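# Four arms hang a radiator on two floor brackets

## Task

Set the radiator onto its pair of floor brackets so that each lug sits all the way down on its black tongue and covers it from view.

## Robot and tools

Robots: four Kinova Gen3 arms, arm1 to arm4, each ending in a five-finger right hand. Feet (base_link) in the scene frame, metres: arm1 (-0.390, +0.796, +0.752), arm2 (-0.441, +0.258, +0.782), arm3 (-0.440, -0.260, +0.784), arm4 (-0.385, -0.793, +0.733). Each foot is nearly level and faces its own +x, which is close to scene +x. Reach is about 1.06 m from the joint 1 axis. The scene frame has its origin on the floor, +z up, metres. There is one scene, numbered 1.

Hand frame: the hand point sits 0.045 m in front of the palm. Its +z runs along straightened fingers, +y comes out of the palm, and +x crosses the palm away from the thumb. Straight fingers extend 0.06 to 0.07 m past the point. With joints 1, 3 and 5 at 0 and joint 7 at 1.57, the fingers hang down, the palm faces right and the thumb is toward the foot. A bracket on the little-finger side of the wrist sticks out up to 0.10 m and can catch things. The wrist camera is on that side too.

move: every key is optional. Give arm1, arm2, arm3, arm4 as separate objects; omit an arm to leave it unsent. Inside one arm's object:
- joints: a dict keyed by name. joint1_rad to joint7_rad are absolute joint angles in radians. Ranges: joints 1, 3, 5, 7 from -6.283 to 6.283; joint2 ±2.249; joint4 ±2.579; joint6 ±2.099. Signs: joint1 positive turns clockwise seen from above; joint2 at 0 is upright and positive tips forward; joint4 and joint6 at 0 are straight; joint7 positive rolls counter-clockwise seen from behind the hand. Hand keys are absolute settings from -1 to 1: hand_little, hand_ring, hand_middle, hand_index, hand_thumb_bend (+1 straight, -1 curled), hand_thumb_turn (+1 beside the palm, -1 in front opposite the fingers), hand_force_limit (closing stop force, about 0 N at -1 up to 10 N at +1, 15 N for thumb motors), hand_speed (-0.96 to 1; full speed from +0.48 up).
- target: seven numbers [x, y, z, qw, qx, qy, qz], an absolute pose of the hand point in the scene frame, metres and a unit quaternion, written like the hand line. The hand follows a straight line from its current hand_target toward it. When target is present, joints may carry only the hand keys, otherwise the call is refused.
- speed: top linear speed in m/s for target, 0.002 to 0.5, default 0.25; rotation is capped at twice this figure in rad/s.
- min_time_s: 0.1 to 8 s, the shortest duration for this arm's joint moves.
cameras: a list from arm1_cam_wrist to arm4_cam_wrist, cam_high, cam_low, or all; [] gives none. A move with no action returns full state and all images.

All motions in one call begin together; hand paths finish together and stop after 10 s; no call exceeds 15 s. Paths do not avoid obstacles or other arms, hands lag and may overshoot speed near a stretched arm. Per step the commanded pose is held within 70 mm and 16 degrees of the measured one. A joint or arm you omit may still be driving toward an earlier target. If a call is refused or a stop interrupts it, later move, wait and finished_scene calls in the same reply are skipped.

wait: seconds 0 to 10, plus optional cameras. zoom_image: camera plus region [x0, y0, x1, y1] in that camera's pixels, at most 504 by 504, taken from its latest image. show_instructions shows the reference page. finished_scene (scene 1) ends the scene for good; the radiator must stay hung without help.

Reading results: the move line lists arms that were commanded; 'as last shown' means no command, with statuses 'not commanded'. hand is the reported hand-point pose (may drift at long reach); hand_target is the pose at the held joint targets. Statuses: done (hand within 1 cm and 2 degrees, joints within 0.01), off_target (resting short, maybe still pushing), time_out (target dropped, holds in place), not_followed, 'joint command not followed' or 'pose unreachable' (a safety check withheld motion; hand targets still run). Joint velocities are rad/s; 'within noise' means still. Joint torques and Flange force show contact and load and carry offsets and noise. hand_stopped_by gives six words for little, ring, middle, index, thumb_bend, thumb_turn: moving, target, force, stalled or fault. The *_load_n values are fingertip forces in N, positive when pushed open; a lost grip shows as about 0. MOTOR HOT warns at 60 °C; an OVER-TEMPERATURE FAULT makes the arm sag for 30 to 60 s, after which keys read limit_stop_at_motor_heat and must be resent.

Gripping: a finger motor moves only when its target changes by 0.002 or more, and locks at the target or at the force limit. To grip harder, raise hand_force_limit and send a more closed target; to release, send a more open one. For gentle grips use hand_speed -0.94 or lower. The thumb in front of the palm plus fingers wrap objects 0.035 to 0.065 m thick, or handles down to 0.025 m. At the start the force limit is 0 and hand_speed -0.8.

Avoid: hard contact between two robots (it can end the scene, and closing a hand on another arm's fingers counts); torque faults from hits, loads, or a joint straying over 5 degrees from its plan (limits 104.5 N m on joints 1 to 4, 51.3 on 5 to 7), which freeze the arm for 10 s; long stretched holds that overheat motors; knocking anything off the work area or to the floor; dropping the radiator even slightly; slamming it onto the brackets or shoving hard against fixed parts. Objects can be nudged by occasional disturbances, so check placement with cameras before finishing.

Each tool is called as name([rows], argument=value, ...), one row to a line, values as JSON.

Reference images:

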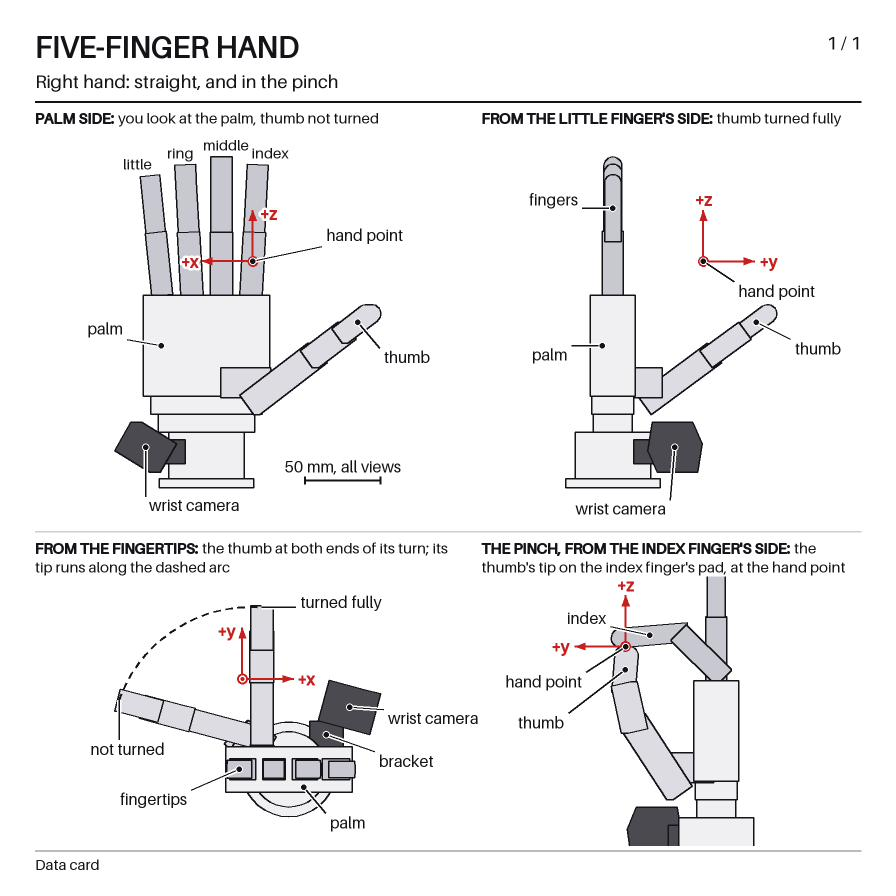

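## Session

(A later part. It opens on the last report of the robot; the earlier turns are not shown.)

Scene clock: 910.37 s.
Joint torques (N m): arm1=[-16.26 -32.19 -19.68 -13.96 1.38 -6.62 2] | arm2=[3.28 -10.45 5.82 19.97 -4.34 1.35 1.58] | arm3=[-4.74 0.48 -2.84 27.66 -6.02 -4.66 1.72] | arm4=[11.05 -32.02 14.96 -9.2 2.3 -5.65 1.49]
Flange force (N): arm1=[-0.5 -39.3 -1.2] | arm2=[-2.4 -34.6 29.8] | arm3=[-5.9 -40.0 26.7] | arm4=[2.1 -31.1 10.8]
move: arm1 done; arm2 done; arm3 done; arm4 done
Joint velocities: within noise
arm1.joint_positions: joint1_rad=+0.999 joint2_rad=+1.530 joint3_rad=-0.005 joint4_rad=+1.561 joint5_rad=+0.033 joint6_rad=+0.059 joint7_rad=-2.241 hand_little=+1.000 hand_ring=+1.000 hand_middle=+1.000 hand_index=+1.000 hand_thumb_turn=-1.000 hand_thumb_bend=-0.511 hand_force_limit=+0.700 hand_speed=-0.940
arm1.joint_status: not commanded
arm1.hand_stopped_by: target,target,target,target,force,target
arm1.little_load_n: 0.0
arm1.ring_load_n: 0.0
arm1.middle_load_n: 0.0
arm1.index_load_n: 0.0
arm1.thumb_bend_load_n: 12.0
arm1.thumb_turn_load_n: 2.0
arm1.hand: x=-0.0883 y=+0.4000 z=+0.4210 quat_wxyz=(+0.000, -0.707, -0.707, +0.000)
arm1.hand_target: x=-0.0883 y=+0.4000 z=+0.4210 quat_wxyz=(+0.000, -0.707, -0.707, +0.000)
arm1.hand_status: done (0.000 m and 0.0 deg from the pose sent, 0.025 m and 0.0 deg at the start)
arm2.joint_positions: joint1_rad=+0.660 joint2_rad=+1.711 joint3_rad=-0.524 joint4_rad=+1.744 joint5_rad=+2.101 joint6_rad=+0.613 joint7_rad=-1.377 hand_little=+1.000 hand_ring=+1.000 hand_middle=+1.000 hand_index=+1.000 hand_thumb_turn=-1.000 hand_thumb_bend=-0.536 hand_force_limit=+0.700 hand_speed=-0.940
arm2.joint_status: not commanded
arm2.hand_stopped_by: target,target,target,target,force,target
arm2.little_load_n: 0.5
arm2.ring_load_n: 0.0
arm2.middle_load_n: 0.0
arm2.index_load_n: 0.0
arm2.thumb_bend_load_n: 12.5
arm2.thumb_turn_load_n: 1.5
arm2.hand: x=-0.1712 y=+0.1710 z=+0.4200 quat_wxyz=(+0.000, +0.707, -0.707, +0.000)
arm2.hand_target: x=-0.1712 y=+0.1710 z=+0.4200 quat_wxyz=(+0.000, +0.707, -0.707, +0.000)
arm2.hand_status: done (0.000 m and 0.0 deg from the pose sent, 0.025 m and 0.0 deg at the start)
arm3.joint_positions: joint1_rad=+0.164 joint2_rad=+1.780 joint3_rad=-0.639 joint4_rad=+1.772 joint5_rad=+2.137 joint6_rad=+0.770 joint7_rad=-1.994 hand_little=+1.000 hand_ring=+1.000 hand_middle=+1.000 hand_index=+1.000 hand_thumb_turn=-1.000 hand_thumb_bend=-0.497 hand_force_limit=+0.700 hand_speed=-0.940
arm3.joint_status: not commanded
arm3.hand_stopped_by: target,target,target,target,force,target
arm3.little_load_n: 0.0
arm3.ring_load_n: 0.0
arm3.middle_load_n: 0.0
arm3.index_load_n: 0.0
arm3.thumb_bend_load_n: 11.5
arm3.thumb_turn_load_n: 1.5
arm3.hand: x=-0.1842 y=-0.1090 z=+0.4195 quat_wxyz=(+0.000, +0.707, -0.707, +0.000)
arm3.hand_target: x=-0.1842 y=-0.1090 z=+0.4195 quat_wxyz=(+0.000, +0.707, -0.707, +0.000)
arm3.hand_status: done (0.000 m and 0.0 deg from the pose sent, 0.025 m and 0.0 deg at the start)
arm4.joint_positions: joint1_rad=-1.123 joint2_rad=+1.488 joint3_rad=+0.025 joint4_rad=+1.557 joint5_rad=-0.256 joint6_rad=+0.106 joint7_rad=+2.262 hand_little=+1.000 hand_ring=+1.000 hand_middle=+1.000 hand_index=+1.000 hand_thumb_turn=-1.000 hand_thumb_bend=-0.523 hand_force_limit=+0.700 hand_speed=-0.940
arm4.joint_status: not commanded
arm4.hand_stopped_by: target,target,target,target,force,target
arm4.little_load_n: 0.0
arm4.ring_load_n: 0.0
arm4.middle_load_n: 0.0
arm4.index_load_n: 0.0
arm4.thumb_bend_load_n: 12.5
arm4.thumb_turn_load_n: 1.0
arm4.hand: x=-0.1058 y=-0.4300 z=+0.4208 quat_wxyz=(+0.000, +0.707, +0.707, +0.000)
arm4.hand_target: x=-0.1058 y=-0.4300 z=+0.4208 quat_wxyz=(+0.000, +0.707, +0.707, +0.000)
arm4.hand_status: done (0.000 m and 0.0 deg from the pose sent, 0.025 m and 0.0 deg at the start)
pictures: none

move(arm1={"target": [-0.0883, 0.40, 0.4478, 0, 0.7071, 0.7071, 0], "speed": 0.03}, arm2={"target": [-0.1712, 0.171, 0.4457, 0, 0.7071, -0.7071, 0], "speed": 0.03}, arm3={"target": [-0.1842, -0.109, 0.4453, 0, 0.7071, -0.7071, 0], "speed": 0.03}, arm4={"target": [-0.1058, -0.43, 0.4471, 0, 0.7071, 0.7071, 0], "speed": 0.03})

move(arm1={"target": [-0.0883, 0.40, 0.4738, 0, 0.7071, 0.7071, 0], "speed": 0.03}, arm2={"target": [-0.1712, 0.171, 0.4717, 0, 0.7071, -0.7071, 0], "speed": 0.03}, arm3={"target": [-0.1842, -0.109, 0.4713, 0, 0.7071, -0.7071, 0], "speed": 0.03}, arm4={"target": [-0.1058, -0.43, 0.4731, 0, 0.7071, 0.7071, 0], "speed": 0.03}, cameras=["all"])

zoom_image(camera="cam_low", region=[110, 140, 310, 400])

zoom_image(camera="cam_low", region=[320, 170, 470, 370])

zoom_image(camera="cam_high", region=[180, 150, 480, 340])

zoom_image(camera="arm4_cam_wrist", region=[200, 0, 672, 320])

zoom_image(camera="arm1_cam_wrist", region=[200, 0, 672, 400])

Scene clock: 919.90 s.
Joint torques (N m): arm1=[-15.71 -40.63 -18.84 -11.46 1.22 -5.74 1.86] | arm2=[3.23 -6.07 8.06 13.65 -3.02 2.19 1.43] | arm3=[-4.8 3.33 -0.74 25.07 -5.81 -4.25 1.76] | arm4=[11.39 -36.3 15.63 -6.47 2.39 -4.05 1.34]
Flange force (N): arm1=[-5.9 -34.6 25.9] | arm2=[-3.5 -29.2 0.9] | arm3=[-5.2 -39.6 10.7] | arm4=[7.0 -28.9 27.9]
move: arm1 done; arm2 done; arm3 done; arm4 done
Joint velocities: within noise
arm1.joint_positions: joint1_rad=+1.000 joint2_rad=+1.466 joint3_rad=-0.006 joint4_rad=+1.618 joint5_rad=+0.033 joint6_rad=+0.066 joint7_rad=-2.241 hand_little=+1.000 hand_ring=+1.000 hand_middle=+1.000 hand_index=+1.000 hand_thumb_turn=-1.000 hand_thumb_bend=-0.511 hand_force_limit=+0.700 hand_speed=-0.940
arm1.joint_status: not commanded
arm1.hand_stopped_by: target,target,target,target,force,target
arm1.little_load_n: 0.0
arm1.ring_load_n: 0.0
arm1.middle_load_n: 0.0
arm1.index_load_n: 0.0
arm1.thumb_bend_load_n: 11.5
arm1.thumb_turn_load_n: 1.5
arm1.hand: x=-0.0883 y=+0.4000 z=+0.4478 quat_wxyz=(+0.000, -0.707, -0.707, +0.000)
arm1.hand_target: x=-0.0883 y=+0.4000 z=+0.4478 quat_wxyz=(+0.000, -0.707, -0.707, +0.000)
arm1.hand_status: done (0.000 m and 0.0 deg from the pose sent, 0.027 m and 0.0 deg at the start)
arm2.joint_positions: joint1_rad=+0.665 joint2_rad=+1.655 joint3_rad=-0.537 joint4_rad=+1.806 joint5_rad=+2.081 joint6_rad=+0.626 joint7_rad=-1.386 hand_little=+1.000 hand_ring=+1.000 hand_middle=+1.000 hand_index=+1.000 hand_thumb_turn=-1.000 hand_thumb_bend=-0.536 hand_force_limit=+0.700 hand_speed=-0.940
arm2.joint_status: not commanded
arm2.hand_stopped_by: target,target,target,target,force,target
arm2.little_load_n: 0.0
arm2.ring_load_n: 0.0
arm2.middle_load_n: 0.0
arm2.index_load_n: 0.0
arm2.thumb_bend_load_n: 12.5
arm2.thumb_turn_load_n: 2.0
arm2.hand: x=-0.1712 y=+0.1710 z=+0.4457 quat_wxyz=(+0.000, +0.707, -0.707, +0.000)
arm2.hand_target: x=-0.1712 y=+0.1710 z=+0.4457 quat_wxyz=(+0.000, +0.707, -0.707, +0.000)
arm2.hand_status: done (0.000 m and 0.0 deg from the pose sent, 0.026 m and 0.0 deg at the start)
arm3.joint_positions: joint1_rad=+0.169 joint2_rad=+1.727 joint3_rad=-0.657 joint4_rad=+1.834 joint5_rad=+2.115 joint6_rad=+0.789 joint7_rad=-2.007 hand_little=+1.000 hand_ring=+1.000 hand_middle=+1.000 hand_index=+1.000 hand_thumb_turn=-1.000 hand_thumb_bend=-0.497 hand_force_limit=+0.700 hand_speed=-0.940
arm3.joint_status: not commanded
arm3.hand_stopped_by: target,target,target,target,force,target
arm3.little_load_n: 0.0
arm3.ring_load_n: 0.0
arm3.middle_load_n: 0.0
arm3.index_load_n: 0.0
arm3.thumb_bend_load_n: 13.0
arm3.thumb_turn_load_n: 1.5
arm3.hand: x=-0.1842 y=-0.1090 z=+0.4453 quat_wxyz=(+0.000, +0.707, -0.707, +0.000)
arm3.hand_target: x=-0.1842 y=-0.1090 z=+0.4453 quat_wxyz=(+0.000, +0.707, -0.707, +0.000)
arm3.hand_status: done (0.000 m and 0.0 deg from the pose sent, 0.026 m and 0.0 deg at the start)
arm4.joint_positions: joint1_rad=-1.124 joint2_rad=+1.426 joint3_rad=+0.027 joint4_rad=+1.609 joint5_rad=-0.256 joint6_rad=+0.116 joint7_rad=+2.262 hand_little=+1.000 hand_ring=+1.000 hand_middle=+1.000 hand_index=+1.000 hand_thumb_turn=-1.000 hand_thumb_bend=-0.523 hand_force_limit=+0.700 hand_speed=-0.940
arm4.joint_status: not commanded
arm4.hand_stopped_by: target,target,target,target,force,target
arm4.little_load_n: 0.0
arm4.ring_load_n: 0.0
arm4.middle_load_n: 0.0
arm4.index_load_n: 0.0
arm4.thumb_bend_load_n: 12.0
arm4.thumb_turn_load_n: 1.5
arm4.hand: x=-0.1058 y=-0.4300 z=+0.4471 quat_wxyz=(+0.000, +0.707, +0.707, +0.000)
arm4.hand_target: x=-0.1058 y=-0.4300 z=+0.4471 quat_wxyz=(+0.000, +0.707, +0.707, +0.000)
arm4.hand_status: done (0.000 m and 0.0 deg from the pose sent, 0.026 m and 0.0 deg at the start)
pictures: none

Scene clock: 921.27 s.
Joint torques (N m): arm1=[-15.53 -41.02 -18.56 -12.53 1.14 -6.16 1.86] | arm2=[3.48 -6.87 8.13 13.45 -3.05 2.46 1.46] | arm3=[-5.4 3.12 -1.74 25.72 -6.08 -4.86 1.76] | arm4=[11.35 -36.6 15.59 -7.7 2.53 -4.52 1.35]
Flange force (N): arm1=[-4.4 -35.0 26.2] | arm2=[-4.5 -28.8 0.4] | arm3=[-3.9 -40.8 10.8] | arm4=[5.5 -29.7 27.3]
move: arm1 done; arm2 done; arm3 done; arm4 done
Joint velocities: within noise
arm1.joint_positions: joint1_rad=+1.000 joint2_rad=+1.404 joint3_rad=-0.006 joint4_rad=+1.668 joint5_rad=+0.033 joint6_rad=+0.078 joint7_rad=-2.241 hand_little=+1.000 hand_ring=+1.000 hand_middle=+1.000 hand_index=+1.000 hand_thumb_turn=-1.000 hand_thumb_bend=-0.511 hand_force_limit=+0.700 hand_speed=-0.940
arm1.joint_status: not commanded
arm1.hand_stopped_by: target,target,target,target,force,target
arm1.little_load_n: 0.0
arm1.ring_load_n: 0.0
arm1.middle_load_n: 0.5
arm1.index_load_n: 0.0
arm1.thumb_bend_load_n: 11.5
arm1.thumb_turn_load_n: 2.0
arm1.hand: x=-0.0883 y=+0.4000 z=+0.4738 quat_wxyz=(+0.000, -0.707, -0.707, +0.000)
arm1.hand_target: x=-0.0883 y=+0.4000 z=+0.4738 quat_wxyz=(+0.000, -0.707, -0.707, +0.000)
arm1.hand_status: done (0.000 m and 0.0 deg from the pose sent, 0.026 m and 0.0 deg at the start)
arm2.joint_positions: joint1_rad=+0.669 joint2_rad=+1.596 joint3_rad=-0.550 joint4_rad=+1.864 joint5_rad=+2.054 joint6_rad=+0.634 joint7_rad=-1.390 hand_little=+1.000 hand_ring=+1.000 hand_middle=+1.000 hand_index=+1.000 hand_thumb_turn=-1.000 hand_thumb_bend=-0.536 hand_force_limit=+0.700 hand_speed=-0.940
arm2.joint_status: not commanded
arm2.hand_stopped_by: target,target,target,target,force,target
arm2.little_load_n: 0.0
arm2.ring_load_n: 0.0
arm2.middle_load_n: 0.0
arm2.index_load_n: 0.0
arm2.thumb_bend_load_n: 13.0
arm2.thumb_turn_load_n: 2.0
arm2.hand: x=-0.1712 y=+0.1710 z=+0.4717 quat_wxyz=(+0.000, +0.707, -0.707, +0.000)
arm2.hand_target: x=-0.1712 y=+0.1710 z=+0.4717 quat_wxyz=(+0.000, +0.707, -0.707, +0.000)
arm2.hand_status: done (0.000 m and 0.0 deg from the pose sent, 0.026 m and 0.0 deg at the start)
arm3.joint_positions: joint1_rad=+0.173 joint2_rad=+1.672 joint3_rad=-0.676 joint4_rad=+1.893 joint5_rad=+2.086 joint6_rad=+0.804 joint7_rad=-2.016 hand_little=+1.000 hand_ring=+1.000 hand_middle=+1.000 hand_index=+1.000 hand_thumb_turn=-1.000 hand_thumb_bend=-0.497 hand_force_limit=+0.700 hand_speed=-0.940
arm3.joint_status: not commanded
arm3.hand_stopped_by: target,target,target,target,force,target
arm3.little_load_n: 0.0
arm3.ring_load_n: 0.0
arm3.middle_load_n: 0.5
arm3.index_load_n: 0.0
arm3.thumb_bend_load_n: 12.5
arm3.thumb_turn_load_n: 1.5
arm3.hand: x=-0.1842 y=-0.1090 z=+0.4713 quat_wxyz=(+0.000, +0.707, -0.707, +0.000)
arm3.hand_target: x=-0.1842 y=-0.1090 z=+0.4713 quat_wxyz=(+0.000, +0.707, -0.707, +0.000)
arm3.hand_status: done (0.000 m and 0.0 deg from the pose sent, 0.026 m and 0.0 deg at the start)
arm4.joint_positions: joint1_rad=-1.127 joint2_rad=+1.365 joint3_rad=+0.031 joint4_rad=+1.656 joint5_rad=-0.255 joint6_rad=+0.131 joint7_rad=+2.262 hand_little=+1.000 hand_ring=+1.000 hand_middle=+1.000 hand_index=+1.000 hand_thumb_turn=-1.000 hand_thumb_bend=-0.523 hand_force_limit=+0.700 hand_speed=-0.940
arm4.joint_status: not commanded
arm4.hand_stopped_by: target,target,target,target,force,target
arm4.little_load_n: 0.0
arm4.ring_load_n: 0.0
arm4.middle_load_n: 0.0
arm4.index_load_n: 0.0
arm4.thumb_bend_load_n: 12.0
arm4.thumb_turn_load_n: 1.0
arm4.hand: x=-0.1058 y=-0.4300 z=+0.4731 quat_wxyz=(+0.000, +0.707, +0.707, +0.000)
arm4.hand_target: x=-0.1058 y=-0.4300 z=+0.4731 quat_wxyz=(+0.000, +0.707, +0.707, +0.000)
arm4.hand_status: done (0.000 m and 0.0 deg from the pose sent, 0.026 m and 0.0 deg at the start)
pictures: arm1_cam_wrist, arm2_cam_wrist, arm3_cam_wrist, arm4_cam_wrist, cam_high, cam_low
arm1_cam_wrist: T_world_to_cam=[[0.96661, 0.25572, 0.01641, -0.02324], [0.21126, -0.83153, 0.51374, 0.10686], [0.14502, -0.49312, -0.85779, 0.72859]] pos_world=[-0.10577, 0.45409, 0.57046]
arm2_cam_wrist: T_world_to_cam=[[-0.95978, -0.27787, 0.04011, -0.14302], [-0.21077, 0.80753, 0.55088, -0.44001], [-0.18546, 0.52027, -0.83362, 0.38463]] pos_world=[-0.15867, 0.11547, 0.56876]
arm3_cam_wrist: T_world_to_cam=[[-0.95884, -0.28216, -0.03173, -0.18986], [-0.25774, 0.81802, 0.51421, -0.20347], [-0.11913, 0.50123, -0.85708, 0.54691]] pos_world=[-0.16933, -0.16125, 0.56735]
arm4_cam_wrist: T_world_to_cam=[[0.96494, 0.2607, 0.03056, 0.195], [0.20681, -0.82681, 0.52308, -0.58616], [0.16163, -0.49842, -0.85173, 0.31983]] pos_world=[-0.11863, -0.37607, 0.57306]

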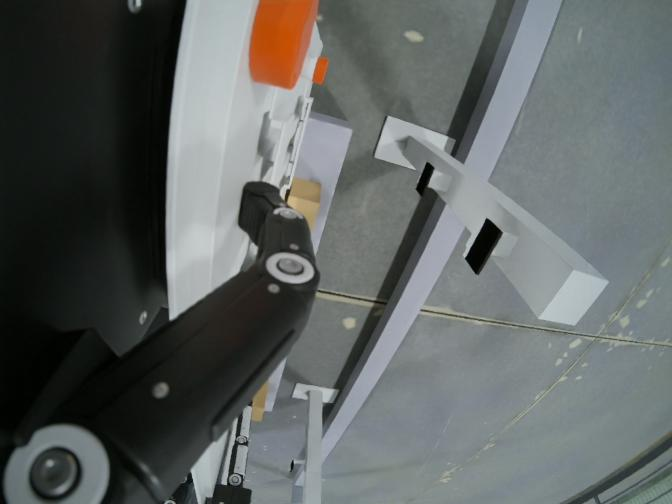

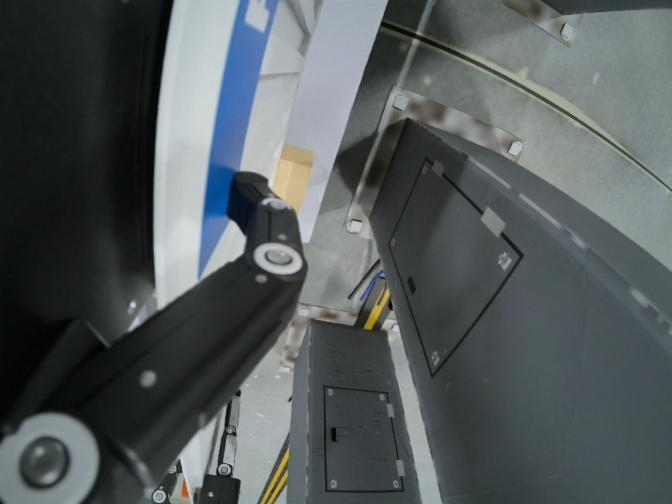

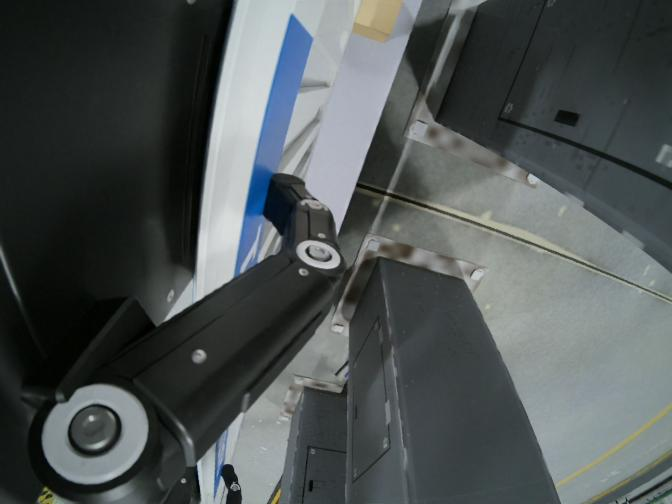

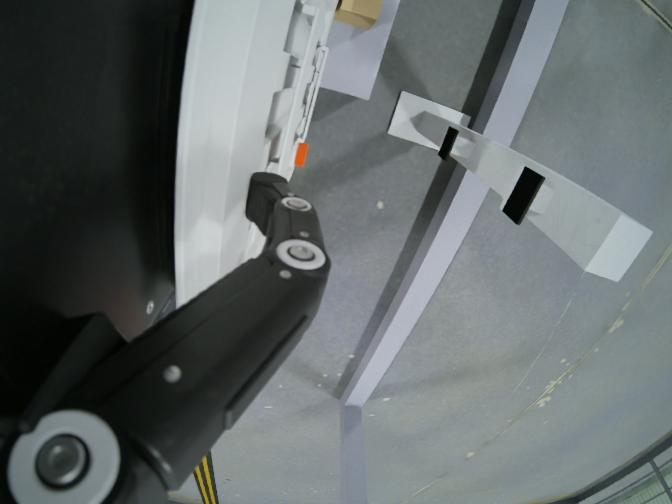

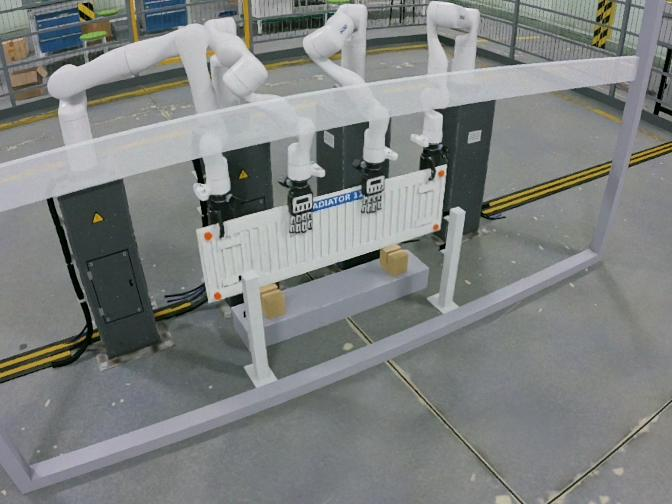

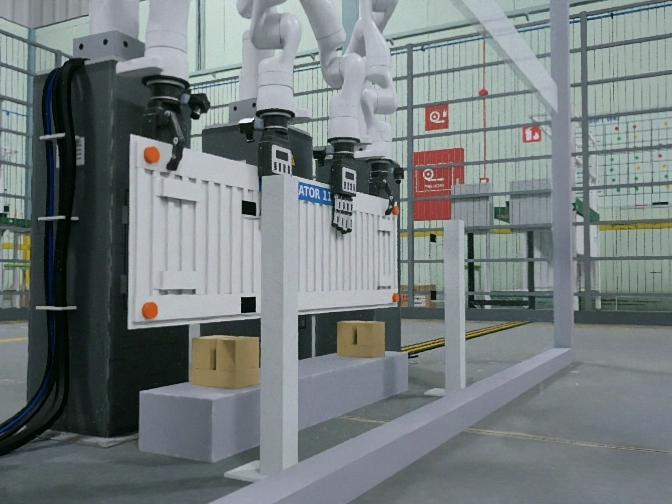

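Scaled by 1.938.

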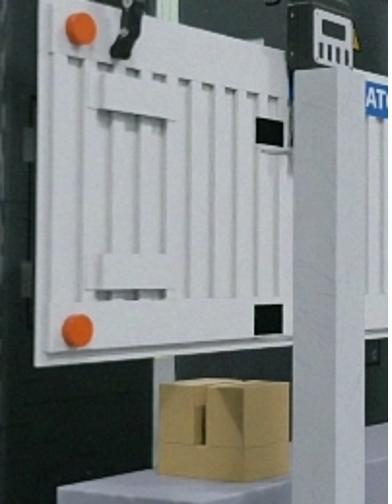

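Scaled by 2.520.

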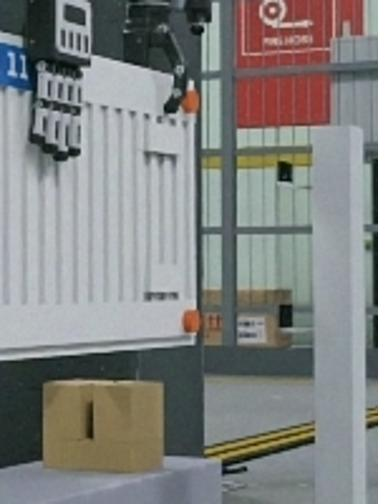

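Scaled by 1.680.

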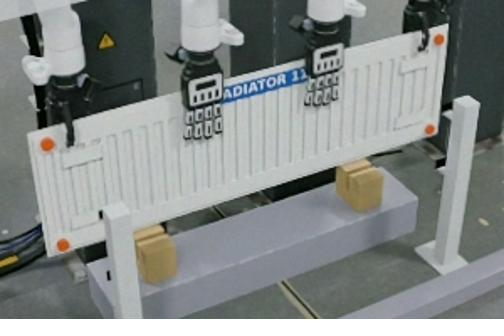

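Scaled by 1.068 from the camera's image (finer frame: 960x720).

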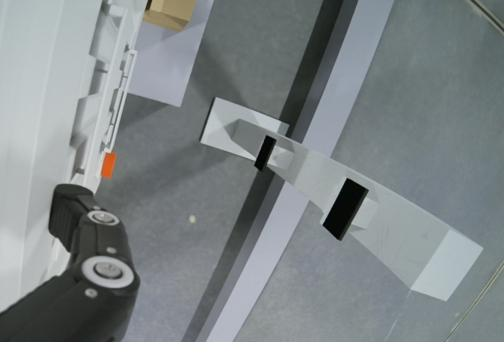

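Scaled by 1.068 from the camera's image (finer frame: 960x720).

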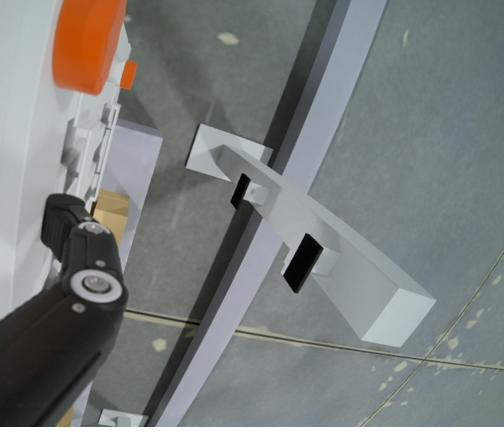

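move(arm1={"target": [-0.0423, 0.40, 0.4730, 0, 0.7106, 0.7036, 0], "speed": 0.04}, arm2={"target": [-0.1226, 0.171, 0.4722, 0, 0.7036, -0.7106, 0], "speed": 0.04}, arm3={"target": [-0.1328, -0.109, 0.4716, 0, 0.7036, -0.7106, 0], "speed": 0.04}, arm4={"target": [-0.0515, -0.43, 0.4725, 0, 0.7106, 0.7036, 0], "speed": 0.04}, cameras=["all"])

Scene clock: 958.67 s.
Joint torques (N m): arm1=[-14.73 -33.21 -16.86 -12.41 0.22 -5.16 1.52] | arm2=[6.6 -15.78 7.9 13.46 -2.62 5.34 1.4] | arm3=[-1.97 -5.72 -1.86 22.65 -5.96 -0.97 0.95] | arm4=[7.92 -38.46 10.9 -15.89 2.39 -7.33 1.34]
Flange force (N): arm1=[-5.4 -32.6 7.4] | arm2=[-11.7 -31.2 21.8] | arm3=[-9.9 -36.2 22.8] | arm4=[-7.5 -29.0 14.3]
move: arm1 done; arm2 done; arm3 done; arm4 done
Joint velocities: within noise
arm1.joint_positions: joint1_rad=+0.917 joint2_rad=+1.414 joint3_rad=-0.003 joint4_rad=+1.575 joint5_rad=-0.008 joint6_rad=+0.161 joint7_rad=-2.293 hand_little=+1.000 hand_ring=+1.000 hand_middle=+1.000 hand_index=+1.000 hand_thumb_turn=-1.000 hand_thumb_bend=-0.511 hand_force_limit=+0.700 hand_speed=-0.940
arm1.joint_status: not commanded
arm1.hand_stopped_by: target,target,target,target,force,target
arm1.little_load_n: 0.0
arm1.ring_load_n: 0.0
arm1.middle_load_n: 0.0
arm1.index_load_n: 0.0
arm1.thumb_bend_load_n: 10.5
arm1.thumb_turn_load_n: 0.5
arm1.hand: x=-0.0423 y=+0.4000 z=+0.4730 quat_wxyz=(+0.000, -0.711, -0.704, +0.000)
arm1.hand_target: x=-0.0423 y=+0.4000 z=+0.4730 quat_wxyz=(+0.000, -0.711, -0.704, +0.000)
arm1.hand_status: done (0.000 m and 0.0 deg from the pose sent, 0.046 m and 0.6 deg at the start)
arm2.joint_positions: joint1_rad=+0.586 joint2_rad=+1.566 joint3_rad=-0.539 joint4_rad=+1.732 joint5_rad=+1.831 joint6_rad=+0.563 joint7_rad=-1.229 hand_little=+1.000 hand_ring=+1.000 hand_middle=+1.000 hand_index=+1.000 hand_thumb_turn=-1.000 hand_thumb_bend=-0.536 hand_force_limit=+0.700 hand_speed=-0.940
arm2.joint_status: not commanded
arm2.hand_stopped_by: target,target,target,target,force,target
arm2.little_load_n: 0.0
arm2.ring_load_n: 0.0
arm2.middle_load_n: 0.0
arm2.index_load_n: 0.0
arm2.thumb_bend_load_n: 11.5
arm2.thumb_turn_load_n: 1.5
arm2.hand: x=-0.1226 y=+0.1710 z=+0.4722 quat_wxyz=(+0.000, +0.704, -0.711, +0.000)
arm2.hand_target: x=-0.1226 y=+0.1710 z=+0.4722 quat_wxyz=(+0.000, +0.704, -0.711, +0.000)
arm2.hand_status: done (0.000 m and 0.0 deg from the pose sent, 0.049 m and 0.6 deg at the start)
arm3.joint_positions: joint1_rad=+0.159 joint2_rad=+1.623 joint3_rad=-0.658 joint4_rad=+1.760 joint5_rad=+1.905 joint6_rad=+0.710 joint7_rad=-1.826 hand_little=+1.000 hand_ring=+1.000 hand_middle=+1.000 hand_index=+1.000 hand_thumb_turn=-1.000 hand_thumb_bend=-0.497 hand_force_limit=+0.700 hand_speed=-0.940
arm3.joint_status: not commanded
arm3.hand_stopped_by: target,target,target,target,force,target
arm3.little_load_n: 0.0
arm3.ring_load_n: 0.0
arm3.middle_load_n: 0.0
arm3.index_load_n: 0.0
arm3.thumb_bend_load_n: 10.5
arm3.thumb_turn_load_n: 1.0
arm3.hand: x=-0.1328 y=-0.1090 z=+0.4716 quat_wxyz=(+0.000, +0.704, -0.711, +0.000)
arm3.hand_target: x=-0.1328 y=-0.1090 z=+0.4716 quat_wxyz=(+0.000, +0.704, -0.711, +0.000)
arm3.hand_status: done (0.000 m and 0.0 deg from the pose sent, 0.051 m and 0.6 deg at the start)
arm4.joint_positions: joint1_rad=-1.034 joint2_rad=+1.379 joint3_rad=+0.047 joint4_rad=+1.551 joint5_rad=-0.219 joint6_rad=+0.223 joint7_rad=+2.308 hand_little=+1.000 hand_ring=+1.000 hand_middle=+1.000 hand_index=+1.000 hand_thumb_turn=-1.000 hand_thumb_bend=-0.523 hand_force_limit=+0.700 hand_speed=-0.940
arm4.joint_status: not commanded
arm4.hand_stopped_by: target,target,target,target,force,target
arm4.little_load_n: 0.0
arm4.ring_load_n: 0.0
arm4.middle_load_n: 0.0
arm4.index_load_n: 0.0
arm4.thumb_bend_load_n: 11.0
arm4.thumb_turn_load_n: 0.5
arm4.hand: x=-0.0515 y=-0.4300 z=+0.4725 quat_wxyz=(+0.000, +0.711, +0.704, +0.000)
arm4.hand_target: x=-0.0515 y=-0.4300 z=+0.4725 quat_wxyz=(+0.000, +0.711, +0.704, +0.000)
arm4.hand_status: done (0.000 m and 0.0 deg from the pose sent, 0.054 m and 0.6 deg at the start)
pictures: arm1_cam_wrist, arm2_cam_wrist, arm3_cam_wrist, arm4_cam_wrist, cam_high, cam_low
arm1_cam_wrist: T_world_to_cam=[[0.96912, 0.24607, 0.01626, -0.06358], [0.20303, -0.83357, 0.51375, 0.098], [0.13997, -0.49458, -0.85778, 0.7216]] pos_world=[-0.05929, 0.45423, 0.56966]
arm2_cam_wrist: T_world_to_cam=[[-0.96248, -0.26838, 0.0401, -0.09841], [-0.20279, 0.80957, 0.55088, -0.42935], [-0.18031, 0.52208, -0.83362, 0.39442]] pos_world=[-0.11066, 0.11526, 0.56926]
arm3_cam_wrist: T_world_to_cam=[[-0.9616, -0.27263, -0.03169, -0.13998], [-0.24959, 0.82055, 0.5142, -0.18899], [-0.11418, 0.50236, -0.85708, 0.55409]] pos_world=[-0.11851, -0.16144, 0.56765]
arm4_cam_wrist: T_world_to_cam=[[0.96745, 0.2512, 0.03054, 0.13859], [0.19869, -0.82881, 0.52307, -0.5983], [0.15671, -0.49998, -0.85174, 0.30964]] pos_world=[-0.06373, -0.37588, 0.57246]

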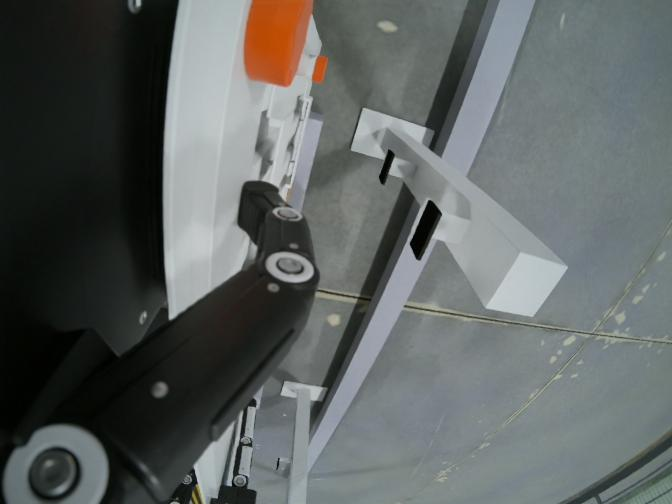

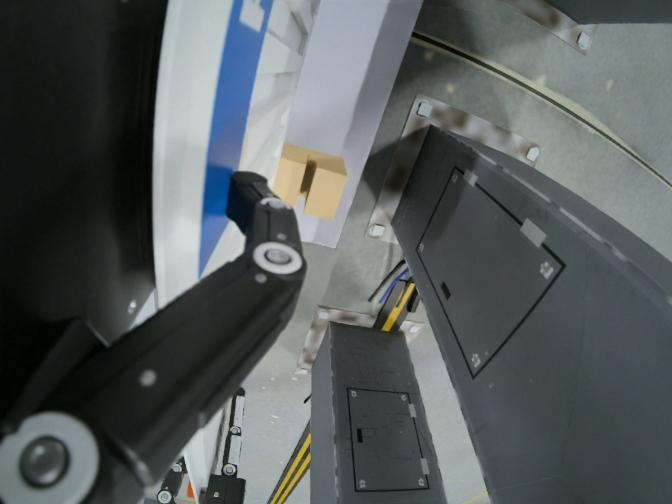

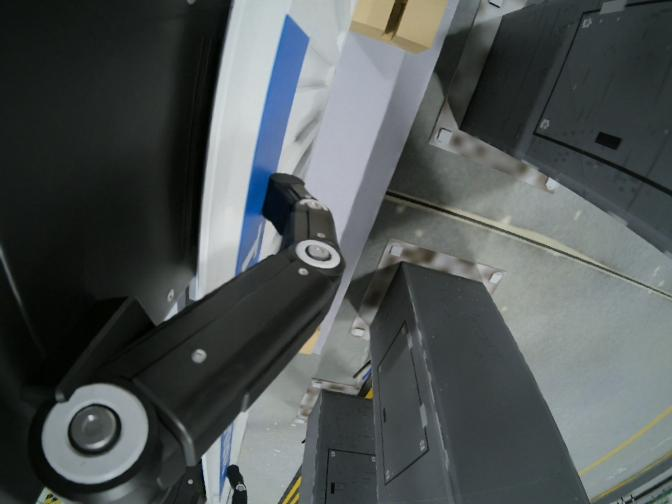

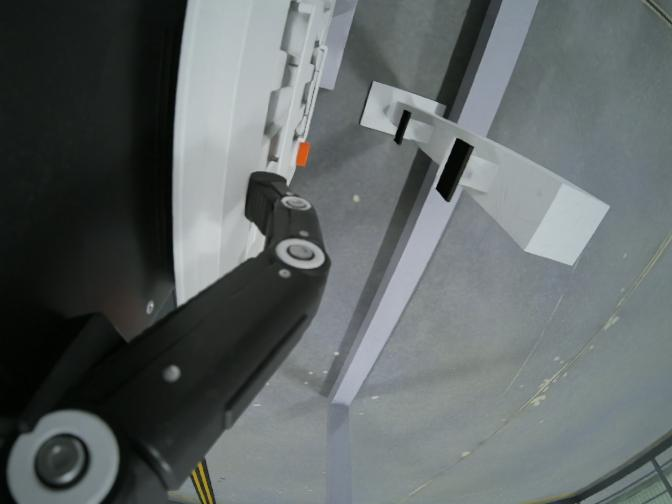

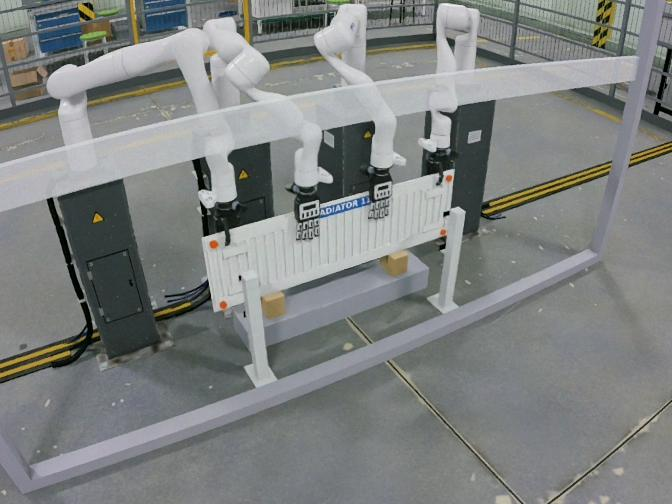

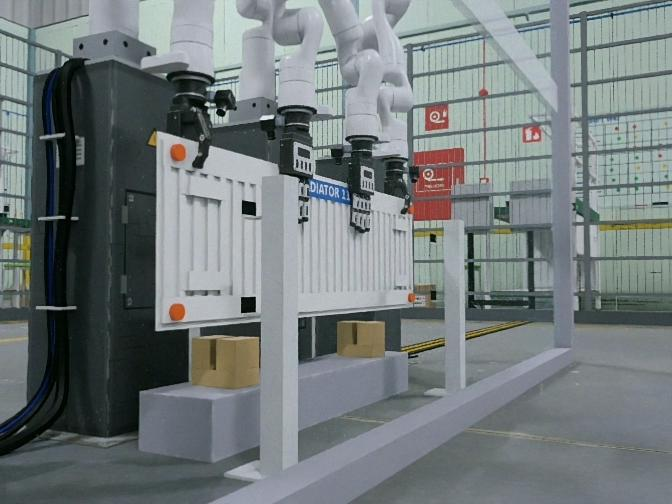

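move(arm1={"target": [0.0077, 0.403, 0.4730, 0, 0.7106, 0.7036, 0], "speed": 0.04}, arm2={"target": [-0.0726, 0.174, 0.4722, 0, 0.7036, -0.7106, 0], "speed": 0.04}, arm3={"target": [-0.0828, -0.106, 0.4716, 0, 0.7036, -0.7106, 0], "speed": 0.04}, arm4={"target": [-0.0015, -0.427, 0.4725, 0, 0.7106, 0.7036, 0], "speed": 0.04}, cameras=["all"])

zoom_image(camera="cam_low", region=[150, 120, 320, 340])

zoom_image(camera="cam_low", region=[370, 180, 470, 330])

zoom_image(camera="arm4_cam_wrist", region=[250, 0, 500, 250])

zoom_image(camera="arm1_cam_wrist", region=[230, 0, 480, 300])

zoom_image(camera="cam_high", region=[190, 150, 490, 340])

Scene clock: 966.87 s.
Joint torques (N m): arm1=[-14.77 -36.38 -15.51 -13.3 -0.49 -4.77 1.49] | arm2=[8.11 -15.73 8.88 10 -1.29 7.33 1.38] | arm3=[-2.25 -9.14 -3.15 19.78 -5.44 0.88 0.8] | arm4=[7.15 -40.14 9.49 -16.54 2.56 -6.81 1.27]
Flange force (N): arm1=[-7.6 -30.3 12.4] | arm2=[-14.3 -30.1 14.1] | arm3=[-8.1 -34.8 23.0] | arm4=[-6.4 -26.8 15.9]
move: arm1 done; arm2 done; arm3 done; arm4 done
Joint velocities: within noise
arm1.joint_positions: joint1_rad=+0.831 joint2_rad=+1.428 joint3_rad=+0.006 joint4_rad=+1.465 joint5_rad=-0.041 joint6_rad=+0.256 joint7_rad=-2.345 hand_little=+1.000 hand_ring=+1.000 hand_middle=+1.000 hand_index=+1.000 hand_thumb_turn=-1.000 hand_thumb_bend=-0.511 hand_force_limit=+0.700 hand_speed=-0.940
arm1.joint_status: not commanded
arm1.hand_stopped_by: target,target,target,target,force,target
arm1.little_load_n: 0.0
arm1.ring_load_n: 0.0
arm1.middle_load_n: 0.0
arm1.index_load_n: 0.0
arm1.thumb_bend_load_n: 10.5
arm1.thumb_turn_load_n: 0.5
arm1.hand: x=+0.0076 y=+0.4030 z=+0.4730 quat_wxyz=(+0.000, -0.711, -0.704, +0.000)
arm1.hand_target: x=+0.0077 y=+0.4030 z=+0.4730 quat_wxyz=(+0.000, -0.711, -0.704, +0.000)
arm1.hand_status: done (0.000 m and 0.0 deg from the pose sent, 0.050 m and 0.0 deg at the start)
arm2.joint_positions: joint1_rad=+0.529 joint2_rad=+1.568 joint3_rad=-0.566 joint4_rad=+1.581 joint5_rad=+1.589 joint6_rad=+0.568 joint7_rad=-1.002 hand_little=+1.000 hand_ring=+1.000 hand_middle=+1.000 hand_index=+1.000 hand_thumb_turn=-1.000 hand_thumb_bend=-0.536 hand_force_limit=+0.700 hand_speed=-0.940
arm2.joint_status: not commanded
arm2.hand_stopped_by: target,target,target,target,force,target
arm2.little_load_n: 0.0
arm2.ring_load_n: 0.0
arm2.middle_load_n: 0.0
arm2.index_load_n: 0.0
arm2.thumb_bend_load_n: 11.0
arm2.thumb_turn_load_n: 1.0
arm2.hand: x=-0.0727 y=+0.1741 z=+0.4722 quat_wxyz=(+0.000, +0.704, -0.711, +0.000)
arm2.hand_target: x=-0.0726 y=+0.1740 z=+0.4722 quat_wxyz=(+0.000, +0.704, -0.711, +0.000)
arm2.hand_status: done (0.000 m and 0.0 deg from the pose sent, 0.050 m and 0.0 deg at the start)
arm3.joint_positions: joint1_rad=+0.144 joint2_rad=+1.606 joint3_rad=-0.660 joint4_rad=+1.609 joint5_rad=+1.699 joint6_rad=+0.672 joint7_rad=-1.588 hand_little=+1.000 hand_ring=+1.000 hand_middle=+1.000 hand_index=+1.000 hand_thumb_turn=-1.000 hand_thumb_bend=-0.497 hand_force_limit=+0.700 hand_speed=-0.940
arm3.joint_status: not commanded
arm3.hand_stopped_by: target,target,target,target,force,target
arm3.little_load_n: 0.0
arm3.ring_load_n: 0.0
arm3.middle_load_n: 0.0
arm3.index_load_n: 0.0
arm3.thumb_bend_load_n: 9.5
arm3.thumb_turn_load_n: 0.5
arm3.hand: x=-0.0828 y=-0.1060 z=+0.4716 quat_wxyz=(+0.000, +0.704, -0.711, +0.000)
arm3.hand_target: x=-0.0828 y=-0.1060 z=+0.4716 quat_wxyz=(+0.000, +0.704, -0.711, +0.000)
arm3.hand_status: done (0.000 m and 0.0 deg from the pose sent, 0.050 m and 0.0 deg at the start)
arm4.joint_positions: joint1_rad=-0.959 joint2_rad=+1.401 joint3_rad=+0.060 joint4_rad=+1.428 joint5_rad=-0.190 joint6_rad=+0.325 joint7_rad=+2.351 hand_little=+1.000 hand_ring=+1.000 hand_middle=+1.000 hand_index=+1.000 hand_thumb_turn=-1.000 hand_thumb_bend=-0.523 hand_force_limit=+0.700 hand_speed=-0.940
arm4.joint_status: not commanded
arm4.hand_stopped_by: target,target,target,target,force,target
arm4.little_load_n: 0.5
arm4.ring_load_n: 0.0
arm4.middle_load_n: 0.0
arm4.index_load_n: 0.0
arm4.thumb_bend_load_n: 11.5
arm4.thumb_turn_load_n: 1.0
arm4.hand: x=-0.0015 y=-0.4270 z=+0.4725 quat_wxyz=(+0.000, +0.711, +0.704, +0.000)
arm4.hand_target: x=-0.0015 y=-0.4270 z=+0.4725 quat_wxyz=(+0.000, +0.711, +0.704, +0.000)
arm4.hand_status: done (0.000 m and 0.0 deg from the pose sent, 0.050 m and 0.0 deg at the start)
pictures: arm1_cam_wrist, arm2_cam_wrist, arm3_cam_wrist, arm4_cam_wrist, cam_high, cam_low
arm1_cam_wrist: T_world_to_cam=[[0.9691, 0.24614, 0.01625, -0.1128], [0.20311, -0.83362, 0.51364, 0.09044], [0.13997, -0.49447, -0.85785, 0.71607]] pos_world=[-0.00929, 0.45723, 0.56966]
arm2_cam_wrist: T_world_to_cam=[[-0.96249, -0.26834, 0.04021, -0.04951], [-0.20269, 0.80954, 0.55096, -0.42176], [-0.18039, 0.52214, -0.83356, 0.40177]] pos_world=[-0.06066, 0.11836, 0.56926]
arm3_cam_wrist: T_world_to_cam=[[-0.96159, -0.27265, -0.0317, -0.09105], [-0.24961, 0.82054, 0.5142, -0.17906], [-0.11418, 0.50236, -0.85708, 0.55825]] pos_world=[-0.06851, -0.15834, 0.56765]
arm4_cam_wrist: T_world_to_cam=[[0.96747, 0.25112, 0.0306, 0.0894], [0.19859, -0.82883, 0.52307, -0.60576], [0.15671, -0.49998, -0.85174, 0.3033]] pos_world=[-0.01373, -0.37288, 0.57246]

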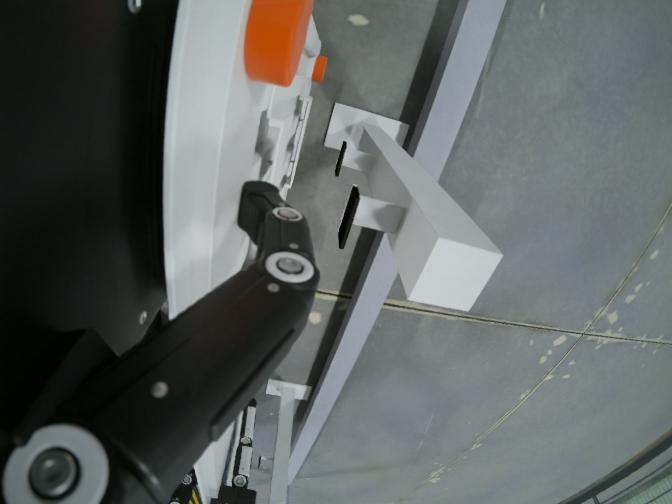

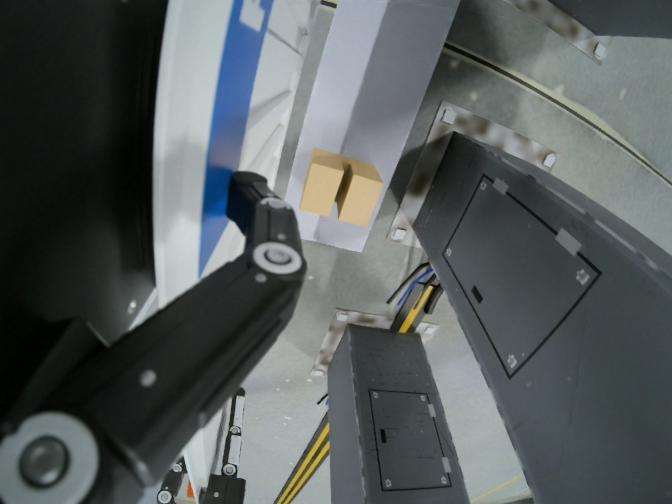

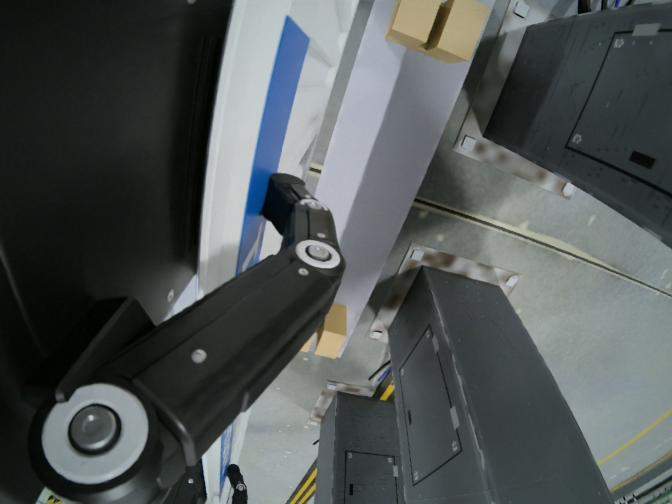

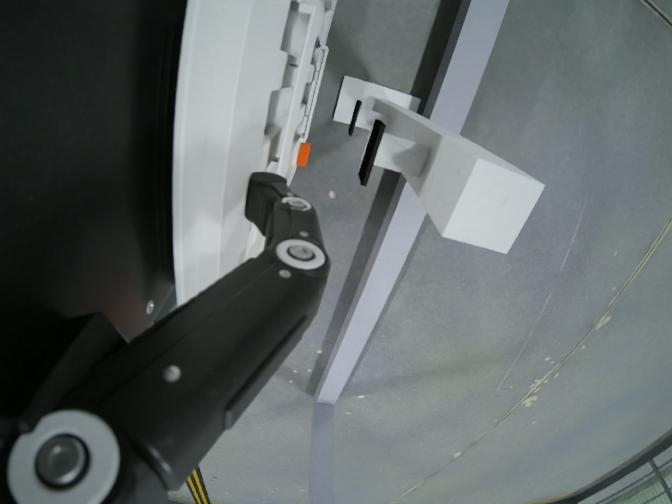

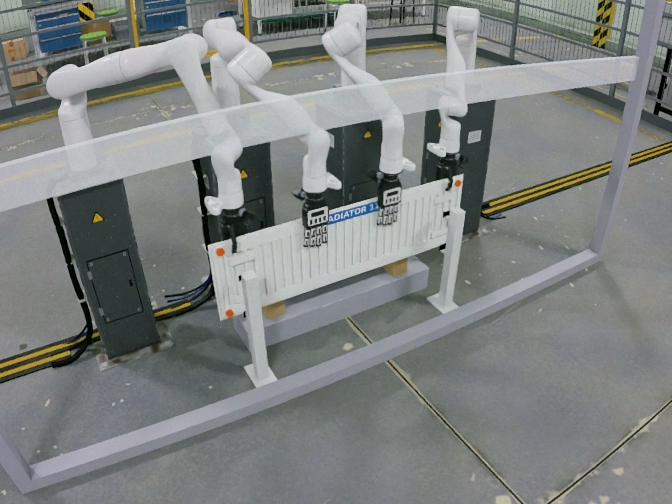

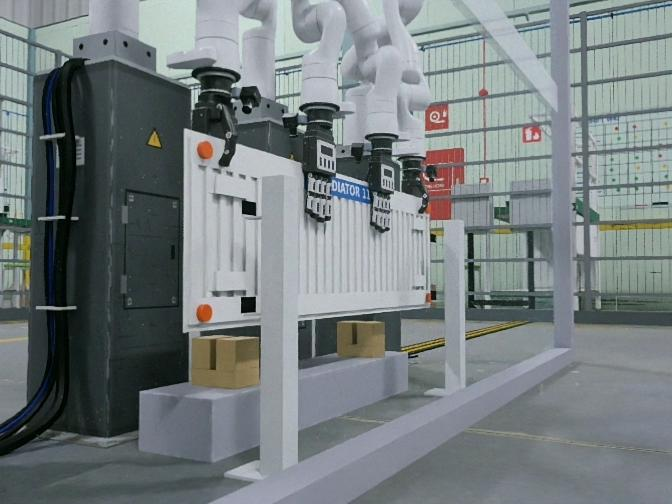

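Scaled by 2.291.

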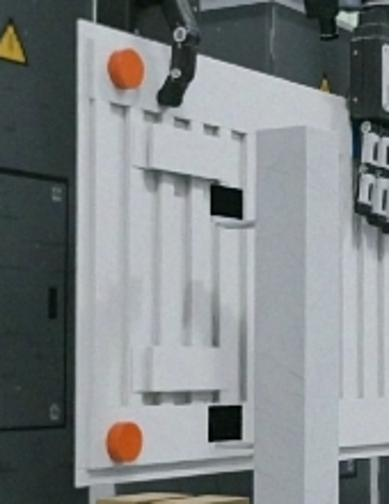

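Scaled by 3.360.

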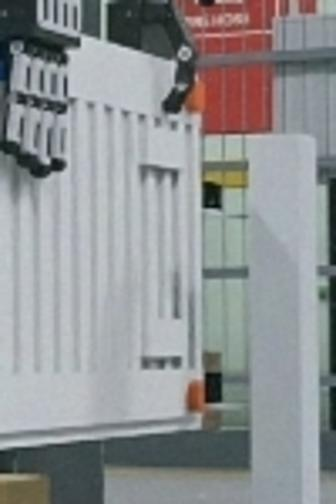

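Scaled by 2.016 from the camera's image (finer frame: 960x720).

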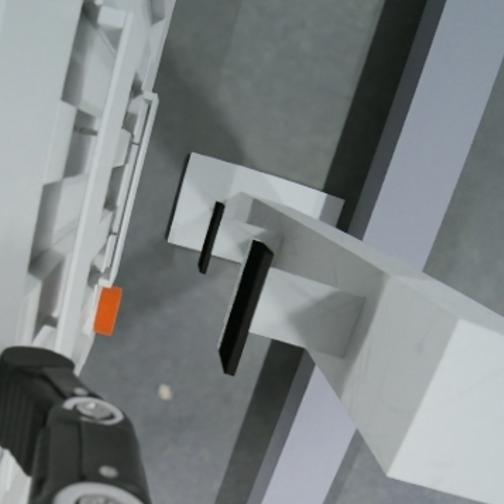

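Scaled by 1.680 from the camera's image (finer frame: 960x720).

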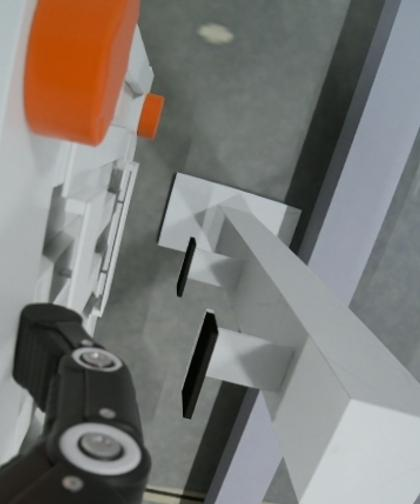

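Scaled by 1.680.

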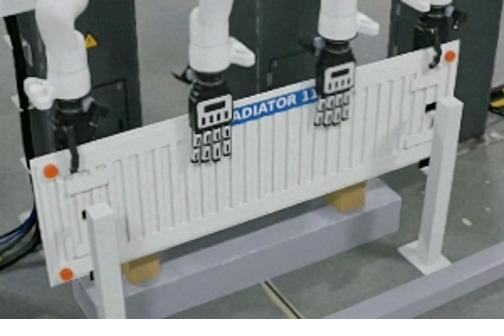

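zoom_image(camera="arm4_cam_wrist", region=[250, 0, 400, 200])

zoom_image(camera="arm1_cam_wrist", region=[240, 50, 390, 250])

zoom_image(camera="cam_low", region=[180, 130, 300, 240])

zoom_image(camera="cam_low", region=[400, 190, 460, 250])

zoom_image(camera="cam_high", region=[420, 160, 480, 240])

Scaled by 2.520 from the camera's image (finer frame: 960x720).

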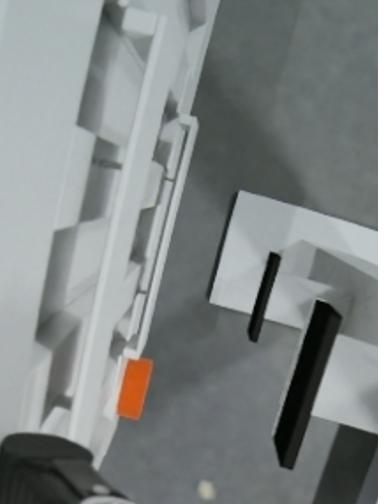

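Scaled by 2.520 from the camera's image (finer frame: 960x720).

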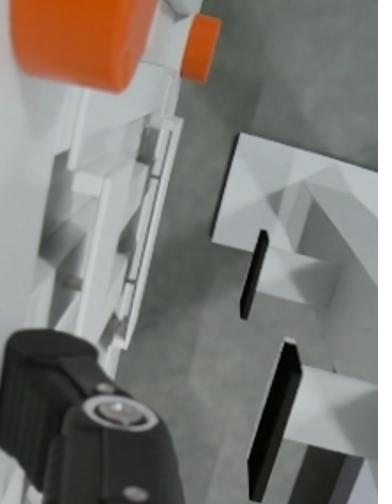

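Scaled by 4.200.

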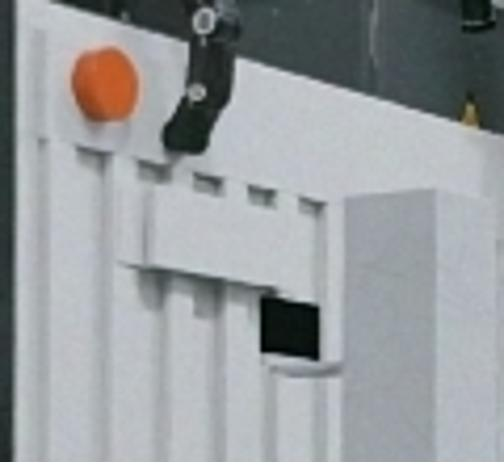

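Scaled by 8.400.

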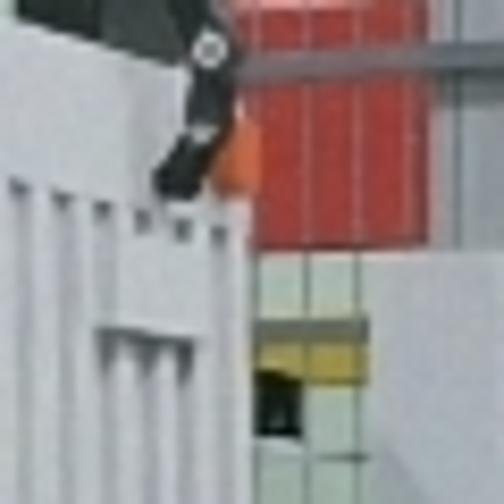

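Scaled by 6.300.

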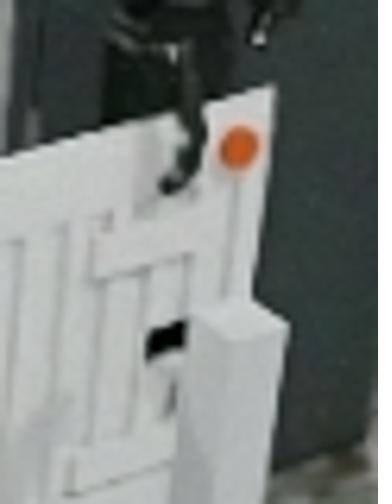

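zoom_image(camera="arm1_cam_wrist", region=[260, 80, 320, 190])

zoom_image(camera="arm4_cam_wrist", region=[270, 0, 340, 150])

Scaled by 4.582 from the camera's image (finer frame: 960x720).

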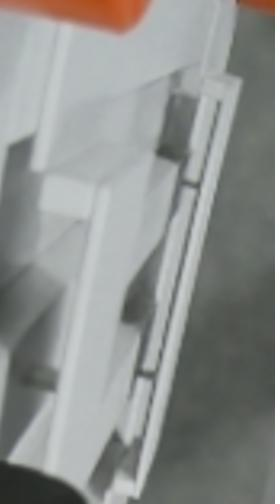

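Scaled by 3.360 from the camera's image (finer frame: 960x720).

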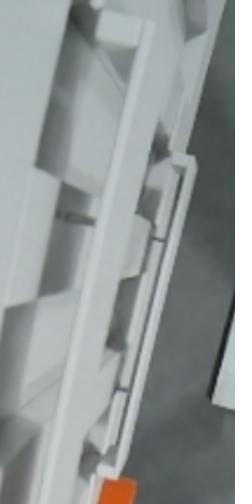

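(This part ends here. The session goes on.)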